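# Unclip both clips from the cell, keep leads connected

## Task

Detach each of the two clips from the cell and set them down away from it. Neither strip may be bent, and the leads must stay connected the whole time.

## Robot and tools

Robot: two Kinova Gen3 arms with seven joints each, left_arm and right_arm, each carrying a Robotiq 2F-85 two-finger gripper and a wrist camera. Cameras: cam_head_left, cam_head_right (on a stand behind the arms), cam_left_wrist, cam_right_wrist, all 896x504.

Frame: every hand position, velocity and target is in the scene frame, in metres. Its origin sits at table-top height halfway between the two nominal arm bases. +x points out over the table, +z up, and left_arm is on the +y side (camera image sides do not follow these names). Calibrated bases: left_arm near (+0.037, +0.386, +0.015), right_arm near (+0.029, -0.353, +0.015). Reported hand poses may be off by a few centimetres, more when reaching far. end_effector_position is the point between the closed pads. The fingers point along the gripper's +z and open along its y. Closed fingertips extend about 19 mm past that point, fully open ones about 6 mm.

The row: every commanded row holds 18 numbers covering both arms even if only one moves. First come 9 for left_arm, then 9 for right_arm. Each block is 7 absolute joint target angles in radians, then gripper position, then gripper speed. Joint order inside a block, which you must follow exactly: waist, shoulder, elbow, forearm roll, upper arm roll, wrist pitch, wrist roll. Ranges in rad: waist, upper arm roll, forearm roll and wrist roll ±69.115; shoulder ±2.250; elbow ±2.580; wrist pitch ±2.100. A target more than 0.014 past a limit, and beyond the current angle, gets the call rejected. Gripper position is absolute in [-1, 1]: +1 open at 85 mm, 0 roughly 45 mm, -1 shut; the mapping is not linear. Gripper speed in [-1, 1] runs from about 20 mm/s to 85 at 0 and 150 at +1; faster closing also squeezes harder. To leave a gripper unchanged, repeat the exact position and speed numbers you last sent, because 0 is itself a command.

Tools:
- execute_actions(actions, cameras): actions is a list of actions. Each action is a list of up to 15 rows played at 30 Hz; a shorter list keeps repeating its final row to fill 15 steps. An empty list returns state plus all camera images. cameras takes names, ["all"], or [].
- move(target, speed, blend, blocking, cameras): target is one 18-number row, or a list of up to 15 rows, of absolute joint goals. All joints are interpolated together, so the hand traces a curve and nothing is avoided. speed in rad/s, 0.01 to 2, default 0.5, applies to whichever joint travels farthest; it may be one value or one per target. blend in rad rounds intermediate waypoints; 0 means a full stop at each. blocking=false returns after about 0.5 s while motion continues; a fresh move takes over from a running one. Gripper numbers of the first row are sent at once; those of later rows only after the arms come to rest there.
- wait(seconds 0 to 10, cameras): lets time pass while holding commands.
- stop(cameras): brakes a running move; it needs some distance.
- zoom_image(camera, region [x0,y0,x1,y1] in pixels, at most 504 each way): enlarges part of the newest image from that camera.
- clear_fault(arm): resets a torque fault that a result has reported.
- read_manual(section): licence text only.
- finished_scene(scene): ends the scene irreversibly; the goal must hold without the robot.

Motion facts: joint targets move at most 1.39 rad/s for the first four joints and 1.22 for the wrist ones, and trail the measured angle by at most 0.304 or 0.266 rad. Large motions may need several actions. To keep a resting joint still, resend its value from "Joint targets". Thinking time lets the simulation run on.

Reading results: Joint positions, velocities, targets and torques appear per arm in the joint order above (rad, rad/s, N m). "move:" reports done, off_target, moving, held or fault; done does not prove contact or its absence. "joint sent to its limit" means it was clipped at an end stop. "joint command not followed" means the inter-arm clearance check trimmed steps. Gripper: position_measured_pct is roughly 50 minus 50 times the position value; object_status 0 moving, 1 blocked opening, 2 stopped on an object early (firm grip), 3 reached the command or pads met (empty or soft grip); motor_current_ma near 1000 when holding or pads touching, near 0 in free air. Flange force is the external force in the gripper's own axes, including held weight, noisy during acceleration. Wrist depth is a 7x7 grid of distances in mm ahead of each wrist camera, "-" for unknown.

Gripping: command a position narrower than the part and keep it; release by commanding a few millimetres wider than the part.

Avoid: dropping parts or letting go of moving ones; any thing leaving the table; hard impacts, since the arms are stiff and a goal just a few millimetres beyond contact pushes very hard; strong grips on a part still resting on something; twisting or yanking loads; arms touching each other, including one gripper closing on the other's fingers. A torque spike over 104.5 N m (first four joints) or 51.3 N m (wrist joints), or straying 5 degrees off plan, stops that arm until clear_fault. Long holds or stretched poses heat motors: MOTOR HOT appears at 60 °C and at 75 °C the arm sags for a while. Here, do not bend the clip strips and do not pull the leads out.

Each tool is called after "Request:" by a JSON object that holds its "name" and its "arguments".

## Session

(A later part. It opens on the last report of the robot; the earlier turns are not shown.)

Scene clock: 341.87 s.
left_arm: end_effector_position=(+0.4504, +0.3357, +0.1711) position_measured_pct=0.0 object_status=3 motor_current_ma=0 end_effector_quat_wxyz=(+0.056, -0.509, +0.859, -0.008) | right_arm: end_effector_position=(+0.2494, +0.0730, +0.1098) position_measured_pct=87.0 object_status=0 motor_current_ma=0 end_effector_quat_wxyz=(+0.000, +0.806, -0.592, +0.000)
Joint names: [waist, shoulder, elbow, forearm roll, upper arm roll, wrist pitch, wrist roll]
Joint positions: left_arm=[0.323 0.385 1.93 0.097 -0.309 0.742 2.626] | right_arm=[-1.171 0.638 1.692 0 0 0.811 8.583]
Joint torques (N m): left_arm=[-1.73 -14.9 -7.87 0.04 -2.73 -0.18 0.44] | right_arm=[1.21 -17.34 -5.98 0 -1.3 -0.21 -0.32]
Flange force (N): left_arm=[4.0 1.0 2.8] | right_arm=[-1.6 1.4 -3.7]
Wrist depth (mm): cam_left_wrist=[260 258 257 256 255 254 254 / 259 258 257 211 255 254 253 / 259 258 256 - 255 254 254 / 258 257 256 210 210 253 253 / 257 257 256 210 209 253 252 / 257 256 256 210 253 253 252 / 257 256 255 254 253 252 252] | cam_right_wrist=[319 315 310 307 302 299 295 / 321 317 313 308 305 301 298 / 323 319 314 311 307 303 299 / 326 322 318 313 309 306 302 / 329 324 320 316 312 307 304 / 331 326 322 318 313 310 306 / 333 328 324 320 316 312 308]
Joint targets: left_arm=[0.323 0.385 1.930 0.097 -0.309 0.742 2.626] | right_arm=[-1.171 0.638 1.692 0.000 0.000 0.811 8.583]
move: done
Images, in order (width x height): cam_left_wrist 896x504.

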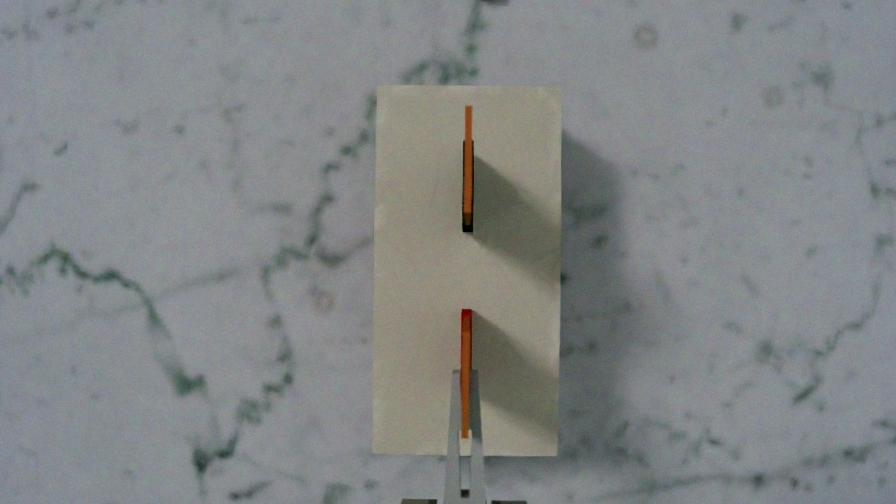

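Request:
{"name": "move", "arguments": {"target": [0.323, 0.385, 1.930, 0.097, -0.309, 0.742, 2.626, 1, 1, -1.1709, 0.6382, 1.6920, 0, 0, 0.8114, 8.5826, -0.79, -1], "speed": 0.1, "cameras": ["cam_left_wrist"]}}

Request:
{"name": "zoom_image", "arguments": {"camera": "cam_left_wrist", "region": [340, 250, 600, 504]}}

Scene clock: 347.87 s.
left_arm: end_effector_position=(+0.4504, +0.3357, +0.1711) position_measured_pct=0.0 object_status=3 motor_current_ma=0 end_effector_quat_wxyz=(+0.056, -0.509, +0.859, -0.008) | right_arm: end_effector_position=(+0.2494, +0.0730, +0.1098) position_measured_pct=89.2 object_status=0 motor_current_ma=80 end_effector_quat_wxyz=(+0.000, +0.806, -0.592, +0.000)
Joint names: [waist, shoulder, elbow, forearm roll, upper arm roll, wrist pitch, wrist roll]
Joint positions: left_arm=[0.323 0.385 1.93 0.097 -0.309 0.742 2.626] | right_arm=[-1.171 0.638 1.692 0 0 0.811 8.583]
Joint torques (N m): left_arm=[-1.76 -14.91 -8.04 0.1 -2.72 -0.16 0.46] | right_arm=[1.26 -17.28 -5.98 -0.03 -1.31 -0.24 -0.3]
Flange force (N): left_arm=[4.2 1.5 3.0] | right_arm=[-1.7 1.5 -3.8]
Wrist depth (mm): cam_left_wrist=[259 258 257 256 255 255 254 / 258 258 257 211 254 255 254 / 258 258 257 - 254 254 253 / 258 257 256 210 210 253 253 / 258 257 256 210 210 253 252 / 257 256 256 210 254 253 252 / 257 256 255 254 253 252 252] | cam_right_wrist=[320 315 310 307 302 299 296 / 320 317 313 309 305 301 297 / 324 319 315 311 307 303 299 / 326 322 318 313 309 306 302 / 329 324 320 315 312 307 304 / 331 326 322 318 313 310 306 / 333 329 324 320 316 312 308]
Joint targets: left_arm=[0.323 0.385 1.930 0.097 -0.309 0.742 2.626] | right_arm=[-1.171 0.638 1.692 0.000 0.000 0.811 8.583]
move: done
Images, in order (width x height): cam_left_wrist 896x504.

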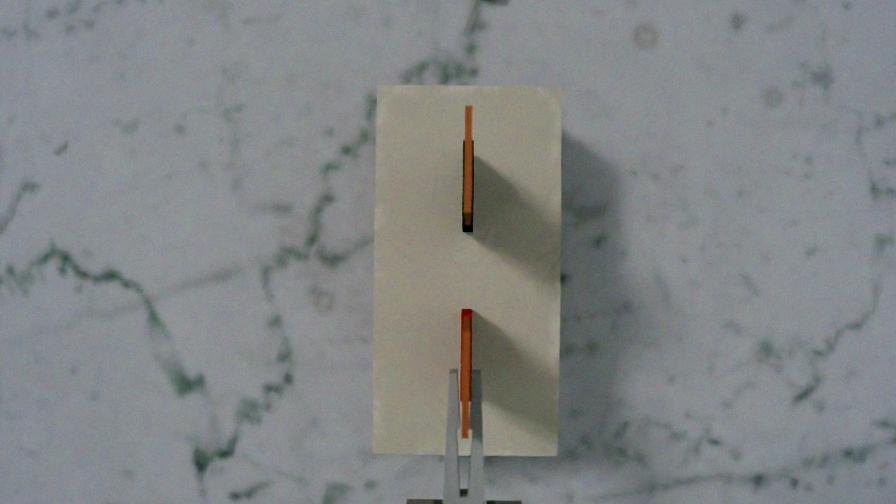

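Scaled by 1.938 from the camera's 896x504 image, which has a finer 1280x720 frame.

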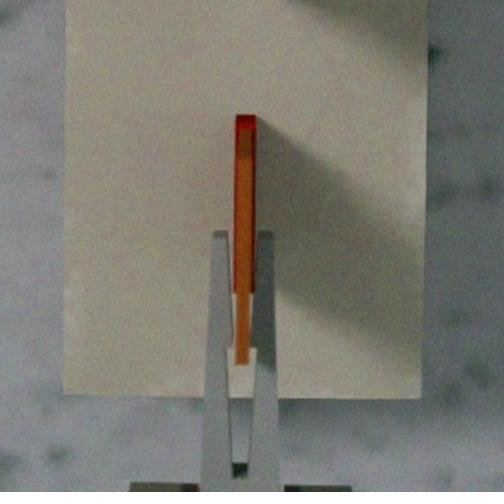

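Request:
{"name": "move", "arguments": {"target": [0.323, 0.385, 1.930, 0.097, -0.309, 0.742, 2.626, 1, 1, -1.1709, 0.6382, 1.6920, 0, 0, 0.8114, 8.5826, -0.83, -1], "speed": 0.1, "cameras": ["cam_left_wrist"]}}

Request:
{"name": "zoom_image", "arguments": {"camera": "cam_left_wrist", "region": [340, 250, 600, 504]}}

Scene clock: 351.40 s.
left_arm: end_effector_position=(+0.4504, +0.3357, +0.1711) position_measured_pct=0.0 object_status=3 motor_current_ma=0 end_effector_quat_wxyz=(+0.056, -0.509, +0.859, -0.008) | right_arm: end_effector_position=(+0.2494, +0.0730, +0.1098) position_measured_pct=90.9 object_status=0 motor_current_ma=280 end_effector_quat_wxyz=(+0.000, +0.806, -0.592, +0.000)
Joint names: [waist, shoulder, elbow, forearm roll, upper arm roll, wrist pitch, wrist roll]
Joint positions: left_arm=[0.323 0.385 1.93 0.097 -0.309 0.742 2.626] | right_arm=[-1.171 0.638 1.692 0 0 0.811 8.583]
Joint torques (N m): left_arm=[-1.75 -14.97 -8.02 0.01 -2.78 -0.19 0.44] | right_arm=[1.19 -17.46 -6.04 -0.03 -1.4 -0.25 -0.32]
Flange force (N): left_arm=[4.1 1.3 3.1] | right_arm=[-1.6 1.3 -3.5]
Wrist depth (mm): cam_left_wrist=[260 258 257 256 255 255 254 / 259 258 257 211 255 254 253 / 258 257 257 - 254 254 253 / 258 257 256 210 210 254 253 / 257 257 256 210 209 253 253 / 257 256 255 - 253 253 252 / 257 256 255 254 254 253 252] | cam_right_wrist=[319 315 311 307 303 299 295 / 321 316 313 309 305 301 297 / 324 319 315 311 307 303 299 / 325 321 317 313 309 306 302 / 328 325 320 316 312 307 304 / 331 325 323 318 314 310 306 / 333 328 325 320 315 312 308]
Joint targets: left_arm=[0.323 0.385 1.930 0.097 -0.309 0.742 2.626] | right_arm=[-1.171 0.638 1.692 0.000 0.000 0.811 8.583]
move: done
Images, in order (width x height): cam_left_wrist 896x504.

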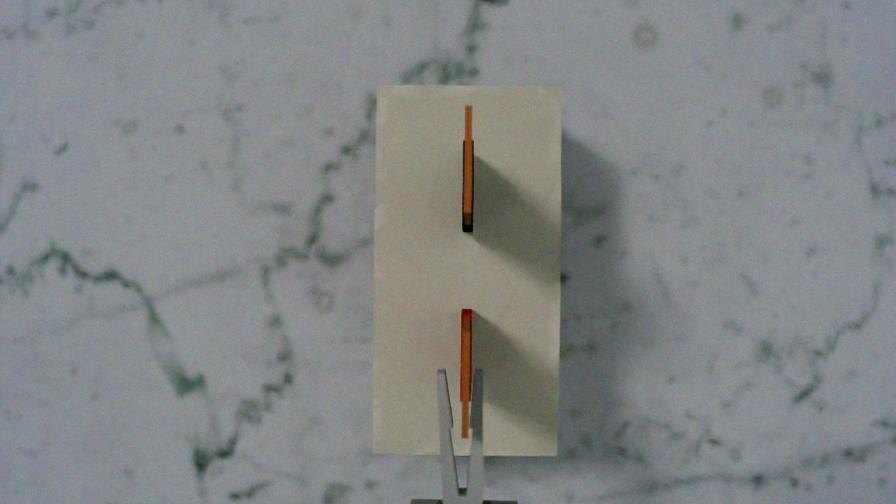

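Scaled by 1.938 from the camera's 896x504 image, which has a finer 1280x720 frame.

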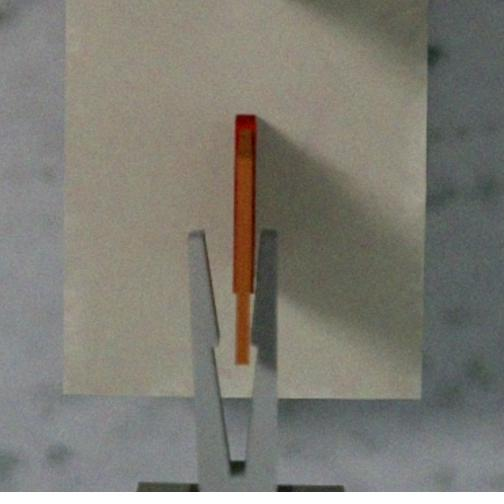

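Request:
{"name": "move", "arguments": {"target": [0.323, 0.385, 1.930, 0.097, -0.309, 0.742, 2.626, 1, 1, -1.1722, 0.6370, 1.6943, 0, 0, 0.8102, 8.5813, -0.83, -1], "speed": 0.02, "cameras": ["cam_left_wrist"]}}

Request:
{"name": "zoom_image", "arguments": {"camera": "cam_left_wrist", "region": [340, 250, 600, 504]}}

Scene clock: 365.43 s.
left_arm: end_effector_position=(+0.4504, +0.3357, +0.1711) position_measured_pct=0.0 object_status=3 motor_current_ma=0 end_effector_quat_wxyz=(+0.056, -0.509, +0.859, -0.008) | right_arm: end_effector_position=(+0.2486, +0.0728, +0.1099) position_measured_pct=90.9 object_status=3 motor_current_ma=280 end_effector_quat_wxyz=(+0.000, +0.806, -0.592, +0.000)
Joint names: [waist, shoulder, elbow, forearm roll, upper arm roll, wrist pitch, wrist roll]
Joint positions: left_arm=[0.323 0.385 1.93 0.097 -0.309 0.742 2.626] | right_arm=[-1.172 0.637 1.694 0 0 0.81 8.581]
Joint torques (N m): left_arm=[-1.79 -15 -7.91 0.01 -2.72 -0.19 0.41] | right_arm=[1.15 -17.24 -6 -0.07 -1.4 -0.24 -0.37]
Flange force (N): left_arm=[4.2 0.9 3.0] | right_arm=[-1.4 1.3 -3.8]
Wrist depth (mm): cam_left_wrist=[259 258 257 256 256 255 254 / 259 258 257 211 255 255 254 / 259 257 257 - 255 254 253 / 258 257 257 210 254 254 253 / 257 257 256 210 254 253 252 / 257 256 255 - 254 253 252 / 257 256 255 254 254 252 251] | cam_right_wrist=[319 314 311 307 303 299 296 / 321 317 313 309 305 301 297 / 323 319 315 311 307 303 300 / 326 321 318 313 309 305 301 / 328 324 320 316 312 308 304 / 331 326 322 318 314 310 306 / 333 329 324 320 316 312 308]
Joint targets: left_arm=[0.323 0.385 1.930 0.097 -0.309 0.742 2.626] | right_arm=[-1.172 0.637 1.694 0.000 0.000 0.810 8.581]
move: done
Images, in order (width x height): cam_left_wrist 896x504.

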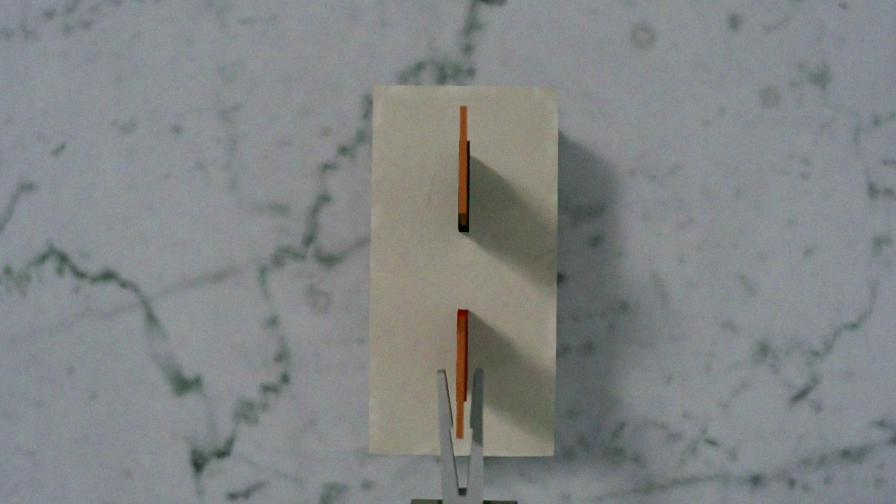

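Scaled by 1.938 from the camera's 896x504 image, which has a finer 1280x720 frame.

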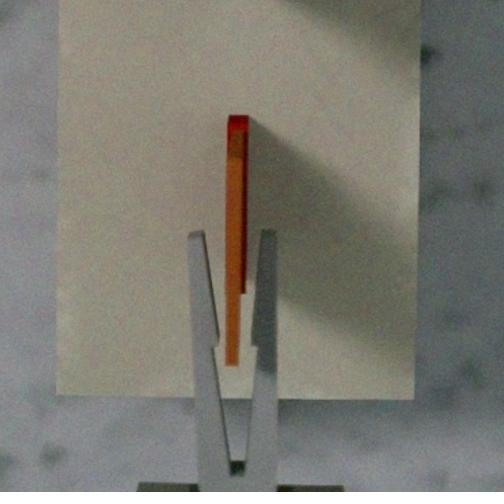

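Centred, strip free. Retreat.

Request:
{"name": "move", "arguments": {"target": [[0.323, 0.385, 1.930, 0.097, -0.309, 0.742, 2.626, 1, 1, -1.2060, 0.6688, 1.6275, 0, 0, 0.8453, 8.5475, -0.83, -1],[0.323, 0.385, 1.930, 0.097, -0.309, 0.742, 2.626, 1, 1, -1.2369, 0.7026, 1.5561, 0, 0, 0.8829, 8.5166, -0.83, -1],[0.323, 0.385, 1.930, 0.097, -0.309, 0.742, 2.626, 1, 1, -1.2624, 0.7340, 1.4893, 0, 0, 0.9183, 8.4911, -0.83, -1]], "speed": [0.07,0.12,0.12], "blend": [0.005,0.01,0], "cameras": ["cam_left_wrist","cam_head_right"]}}

Scene clock: 371.97 s.
left_arm: end_effector_position=(+0.4504, +0.3357, +0.1711) position_measured_pct=0.0 object_status=3 motor_current_ma=0 end_effector_quat_wxyz=(+0.056, -0.509, +0.859, -0.008) | right_arm: end_effector_position=(+0.2269, +0.1414, +0.1099) position_measured_pct=90.9 object_status=3 motor_current_ma=280 end_effector_quat_wxyz=(+0.000, +0.806, -0.592, +0.000)
Joint names: [waist, shoulder, elbow, forearm roll, upper arm roll, wrist pitch, wrist roll]
Joint positions: left_arm=[0.323 0.385 1.93 0.097 -0.309 0.742 2.626] | right_arm=[-1.262 0.734 1.489 0 0 0.918 8.491]
Joint torques (N m): left_arm=[-1.6 -15.06 -8.03 0.08 -2.73 -0.18 0.4] | right_arm=[1.19 -19.48 -6.68 0.02 -1.24 -0.17 -0.29]
Flange force (N): left_arm=[3.9 1.2 3.3] | right_arm=[-1.2 1.6 -3.1]
Wrist depth (mm): cam_left_wrist=[259 258 257 211 210 254 254 / 258 258 257 210 210 254 253 / 258 257 256 255 254 254 253 / 258 257 256 255 254 253 252 / 257 256 255 255 254 252 252 / 256 256 255 254 253 252 251 / 256 255 255 253 253 252 251] | cam_right_wrist=[319 315 311 306 302 299 296 / 320 316 313 309 305 302 297 / 324 319 315 311 307 303 300 / 326 322 317 313 309 305 302 / 328 324 320 316 312 307 304 / 331 326 322 318 314 310 306 / 333 329 324 320 316 312 308]
Joint targets: left_arm=[0.323 0.385 1.930 0.097 -0.309 0.742 2.626] | right_arm=[-1.262 0.734 1.489 0.000 0.000 0.918 8.491]
move: done
Images, in order (width x height): cam_head_right 896x504, cam_left_wrist 896x504.

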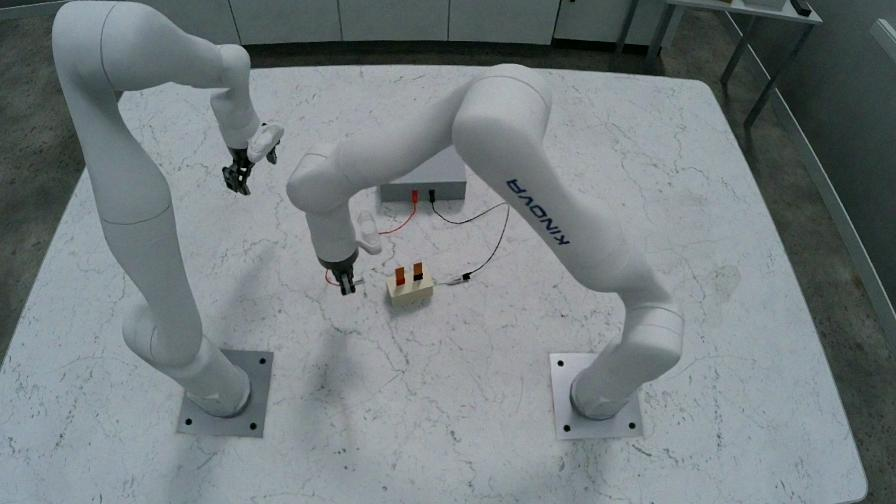

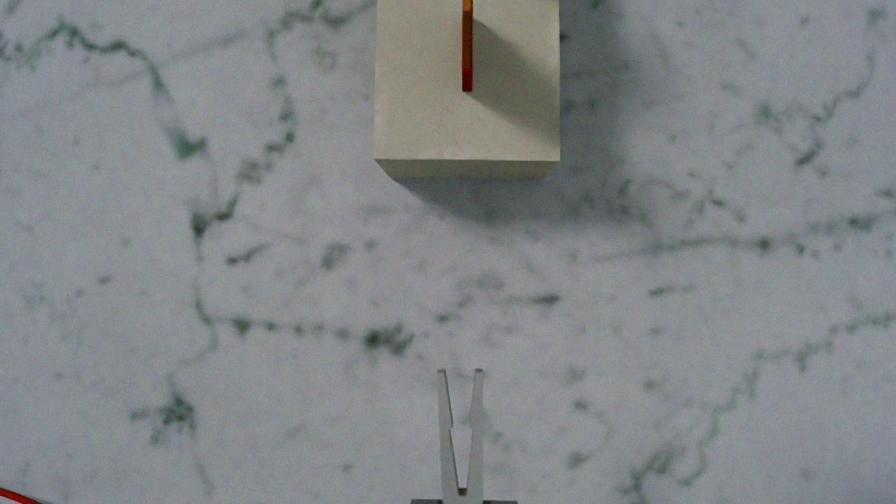

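Request:
{"name": "move", "arguments": {"target": [[0.323, 0.385, 1.930, 0.097, -0.309, 0.742, 2.626, 1, 1, -1.2624, 0.8116, 1.5259, 0, 0, 0.8041, 8.4911, -0.83, -1],[0.323, 0.385, 1.930, 0.097, -0.309, 0.742, 2.626, 1, 1, -1.2624, 0.8751, 1.5407, 0, 0, 0.7258, 8.4911, -0.83, -1]], "speed": [0.1,0.05], "blend": [0.01,0], "cameras": ["cam_left_wrist","cam_head_right"]}}

Request:
{"name": "zoom_image", "arguments": {"camera": "cam_head_right", "region": [290, 230, 410, 330]}}

Scene clock: 382.23 s.
left_arm: end_effector_position=(+0.4504, +0.3357, +0.1711) position_measured_pct=0.0 object_status=3 motor_current_ma=0 end_effector_quat_wxyz=(+0.056, -0.509, +0.859, -0.008) | right_arm: end_effector_position=(+0.2269, +0.1414, +0.0229) position_measured_pct=90.9 object_status=3 motor_current_ma=280 end_effector_quat_wxyz=(+0.000, +0.806, -0.592, +0.000)
Joint names: [waist, shoulder, elbow, forearm roll, upper arm roll, wrist pitch, wrist roll]
Joint positions: left_arm=[0.323 0.385 1.93 0.097 -0.309 0.742 2.626] | right_arm=[-1.262 0.875 1.541 0 0 0.726 8.491]
Joint torques (N m): left_arm=[-1.72 -14.99 -7.92 0.06 -2.66 -0.21 0.38] | right_arm=[1.19 -20.09 -5.44 -0.07 -1.25 -0.22 -0.34]
Flange force (N): left_arm=[4.1 0.9 2.9] | right_arm=[-1.7 1.5 -3.6]
Wrist depth (mm): cam_left_wrist=[170 170 - - - 167 167 / 170 170 - - - 167 167 / 170 169 169 168 167 167 166 / 169 169 168 168 167 167 166 / 169 169 168 167 167 166 166 / 169 168 168 167 167 166 166 / 169 168 168 167 167 166 165] | cam_right_wrist=[319 315 311 306 303 299 295 / 321 317 313 309 304 301 297 / 324 319 315 311 307 303 299 / 326 321 317 313 310 305 302 / 328 324 320 315 312 307 304 / 331 327 323 318 314 310 306 / 333 329 324 320 316 312 308]
Joint targets: left_arm=[0.323 0.385 1.930 0.097 -0.309 0.742 2.626] | right_arm=[-1.262 0.875 1.541 0.000 0.000 0.726 8.491]
move: done
Images, in order (width x height): cam_head_right 896x504, cam_left_wrist 896x504.

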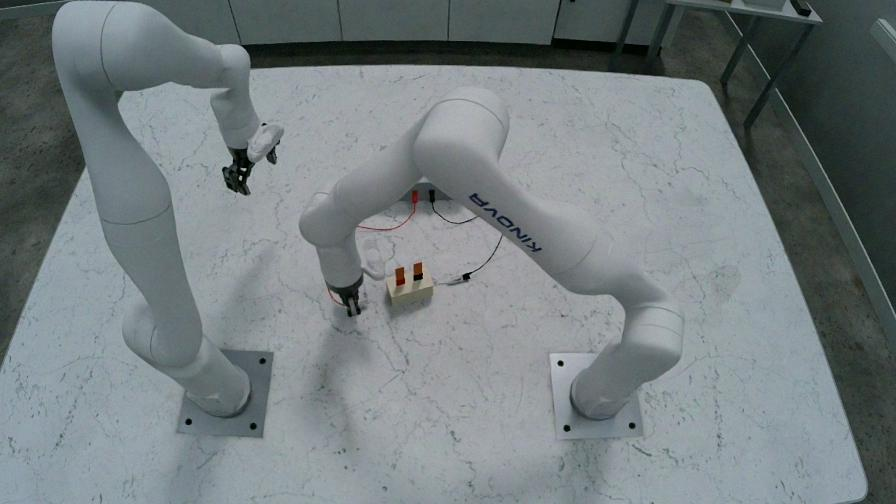

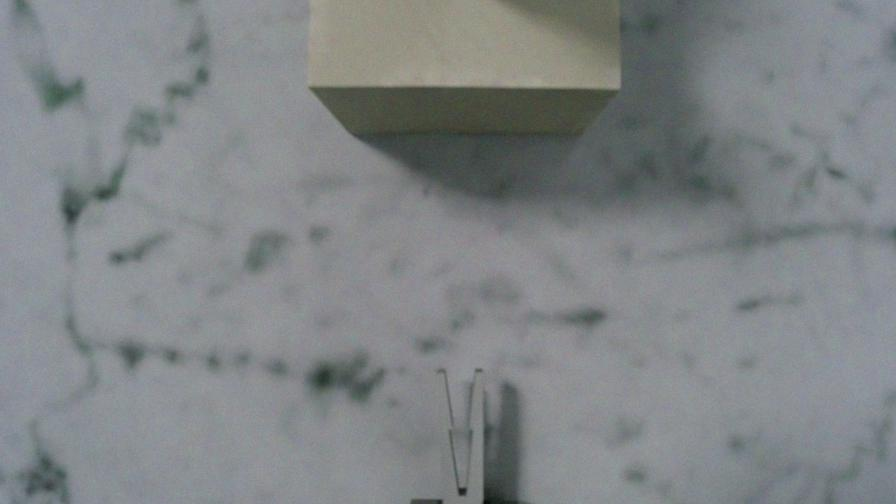

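Scaled by 4.200 from the camera's 896x504 image, which has a finer 1280x720 frame.

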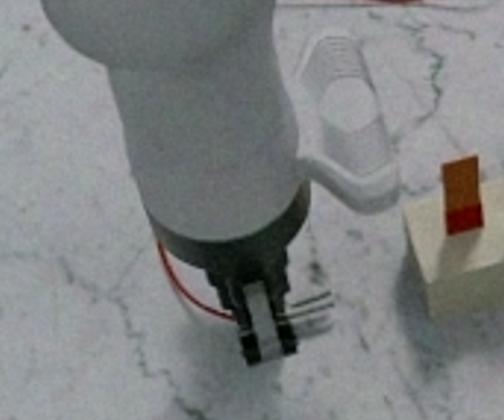

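Request:
{"name": "move", "arguments": {"target": [[0.323, 0.385, 1.930, 0.097, -0.309, 0.742, 2.626, 1, 1, -1.2624, 0.8777, 1.5413, 0, 0, 0.7226, 8.4911, -0.83, -1],[0.323, 0.385, 1.930, 0.097, -0.309, 0.742, 2.626, 1, 1, -1.2624, 0.8777, 1.5413, 0, 0, 0.7226, 8.4911, -0.68, -1],[0.323, 0.385, 1.930, 0.097, -0.309, 0.742, 2.626, 1, 1, -1.2624, 0.8777, 1.5413, 0, 0, 0.7226, 8.4911, -0.2, -0.6],[0.323, 0.385, 1.930, 0.097, -0.309, 0.742, 2.626, 1, 1, -1.2624, 0.8116, 1.5259, 0, 0, 0.8041, 8.4911, -0.2, -0.6],[0.323, 0.385, 1.930, 0.097, -0.309, 0.742, 2.626, 1, 1, -1.2624, 0.7340, 1.4893, 0, 0, 0.9183, 8.4911, -0.2, -0.6]], "speed": [0.05,0.1,0.1,0.1,0.2], "blend": [0,0,0,0.02,0], "cameras": ["all"]}}

Request:
{"name": "zoom_image", "arguments": {"camera": "cam_head_right", "region": [290, 230, 410, 330]}}

Scene clock: 391.77 s.
left_arm: end_effector_position=(+0.4504, +0.3357, +0.1711) position_measured_pct=0.0 object_status=3 motor_current_ma=0 end_effector_quat_wxyz=(+0.056, -0.509, +0.859, -0.008) | right_arm: end_effector_position=(+0.2269, +0.1414, +0.1098) position_measured_pct=60.2 object_status=3 motor_current_ma=0 end_effector_quat_wxyz=(+0.000, +0.806, -0.592, +0.000)
Joint names: [waist, shoulder, elbow, forearm roll, upper arm roll, wrist pitch, wrist roll]
Joint positions: left_arm=[0.323 0.385 1.93 0.097 -0.309 0.742 2.626] | right_arm=[-1.262 0.734 1.489 0 0 0.918 8.491]
Joint torques (N m): left_arm=[-1.78 -14.97 -8 0.06 -2.74 -0.13 0.48] | right_arm=[1.33 -19.29 -6.65 -0.03 -1.4 -0.19 -0.3]
Flange force (N): left_arm=[4.1 1.3 3.2] | right_arm=[-1.2 1.9 -3.5]
Wrist depth (mm): cam_left_wrist=[258 258 257 211 210 254 253 / 258 257 257 210 254 254 253 / 258 256 256 255 254 253 252 / 257 256 255 254 254 253 252 / 257 256 255 254 254 253 252 / 257 256 255 254 253 252 251 / 256 255 254 253 252 252 251] | cam_right_wrist=[319 315 311 307 303 299 295 / 320 317 312 308 305 301 298 / 323 319 315 311 307 303 300 / 326 322 317 313 309 305 302 / 329 323 320 315 312 308 303 / 331 326 322 318 313 310 306 / 333 328 324 321 316 312 308]
Joint targets: left_arm=[0.323 0.385 1.930 0.097 -0.309 0.742 2.626] | right_arm=[-1.262 0.734 1.489 0.000 0.000 0.918 8.491]
move: done

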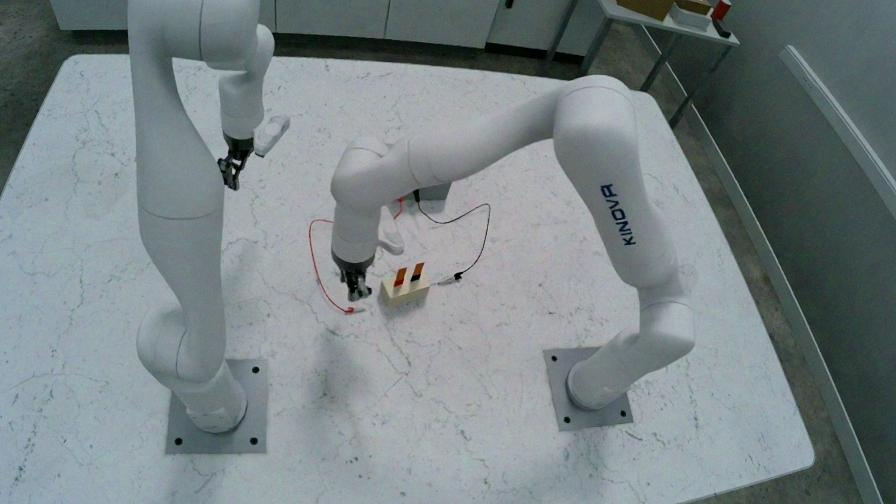

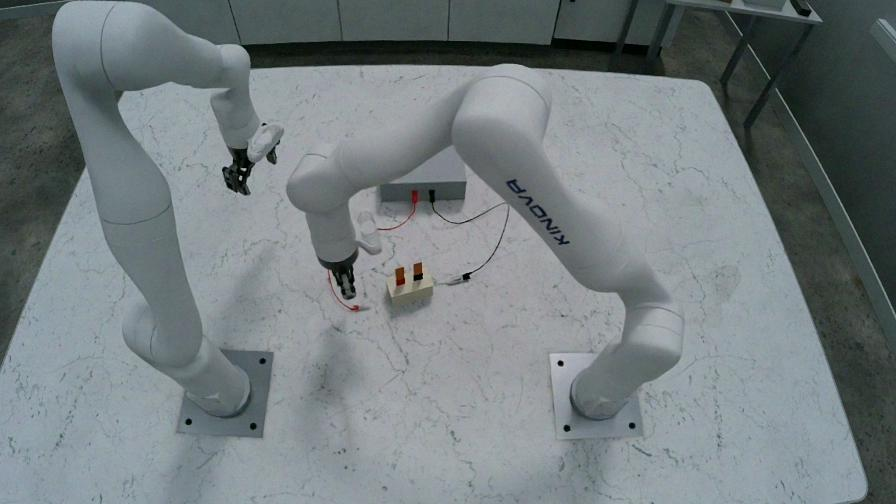

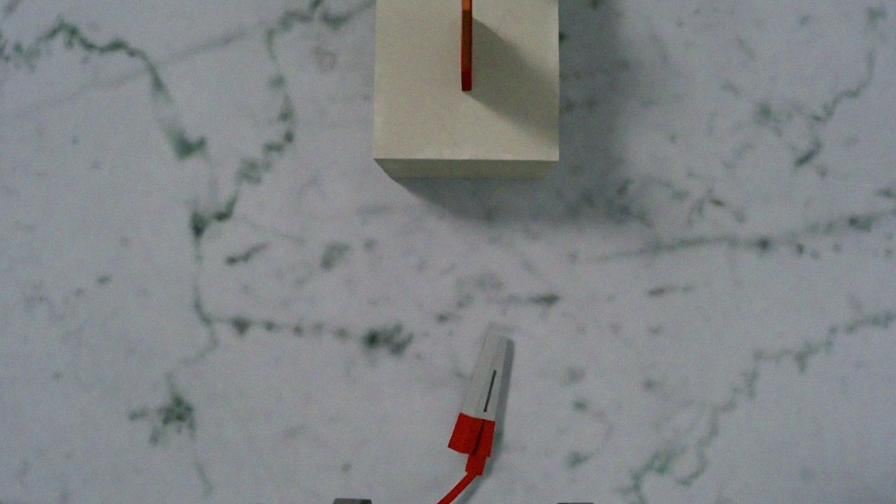

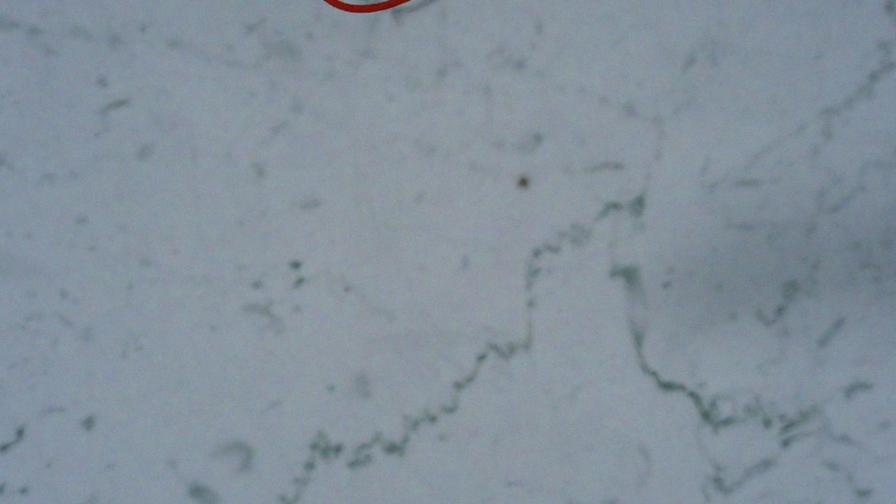

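Scaled by 4.200 from the camera's 896x504 image, which has a finer 1280x720 frame.

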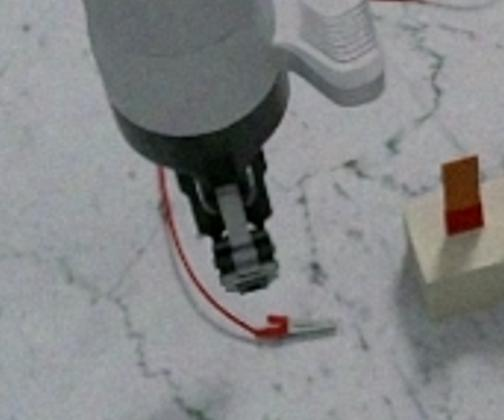

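Request:
{"name": "finished_scene", "arguments": {"scene": 1}}

The scene is finished: the task was done.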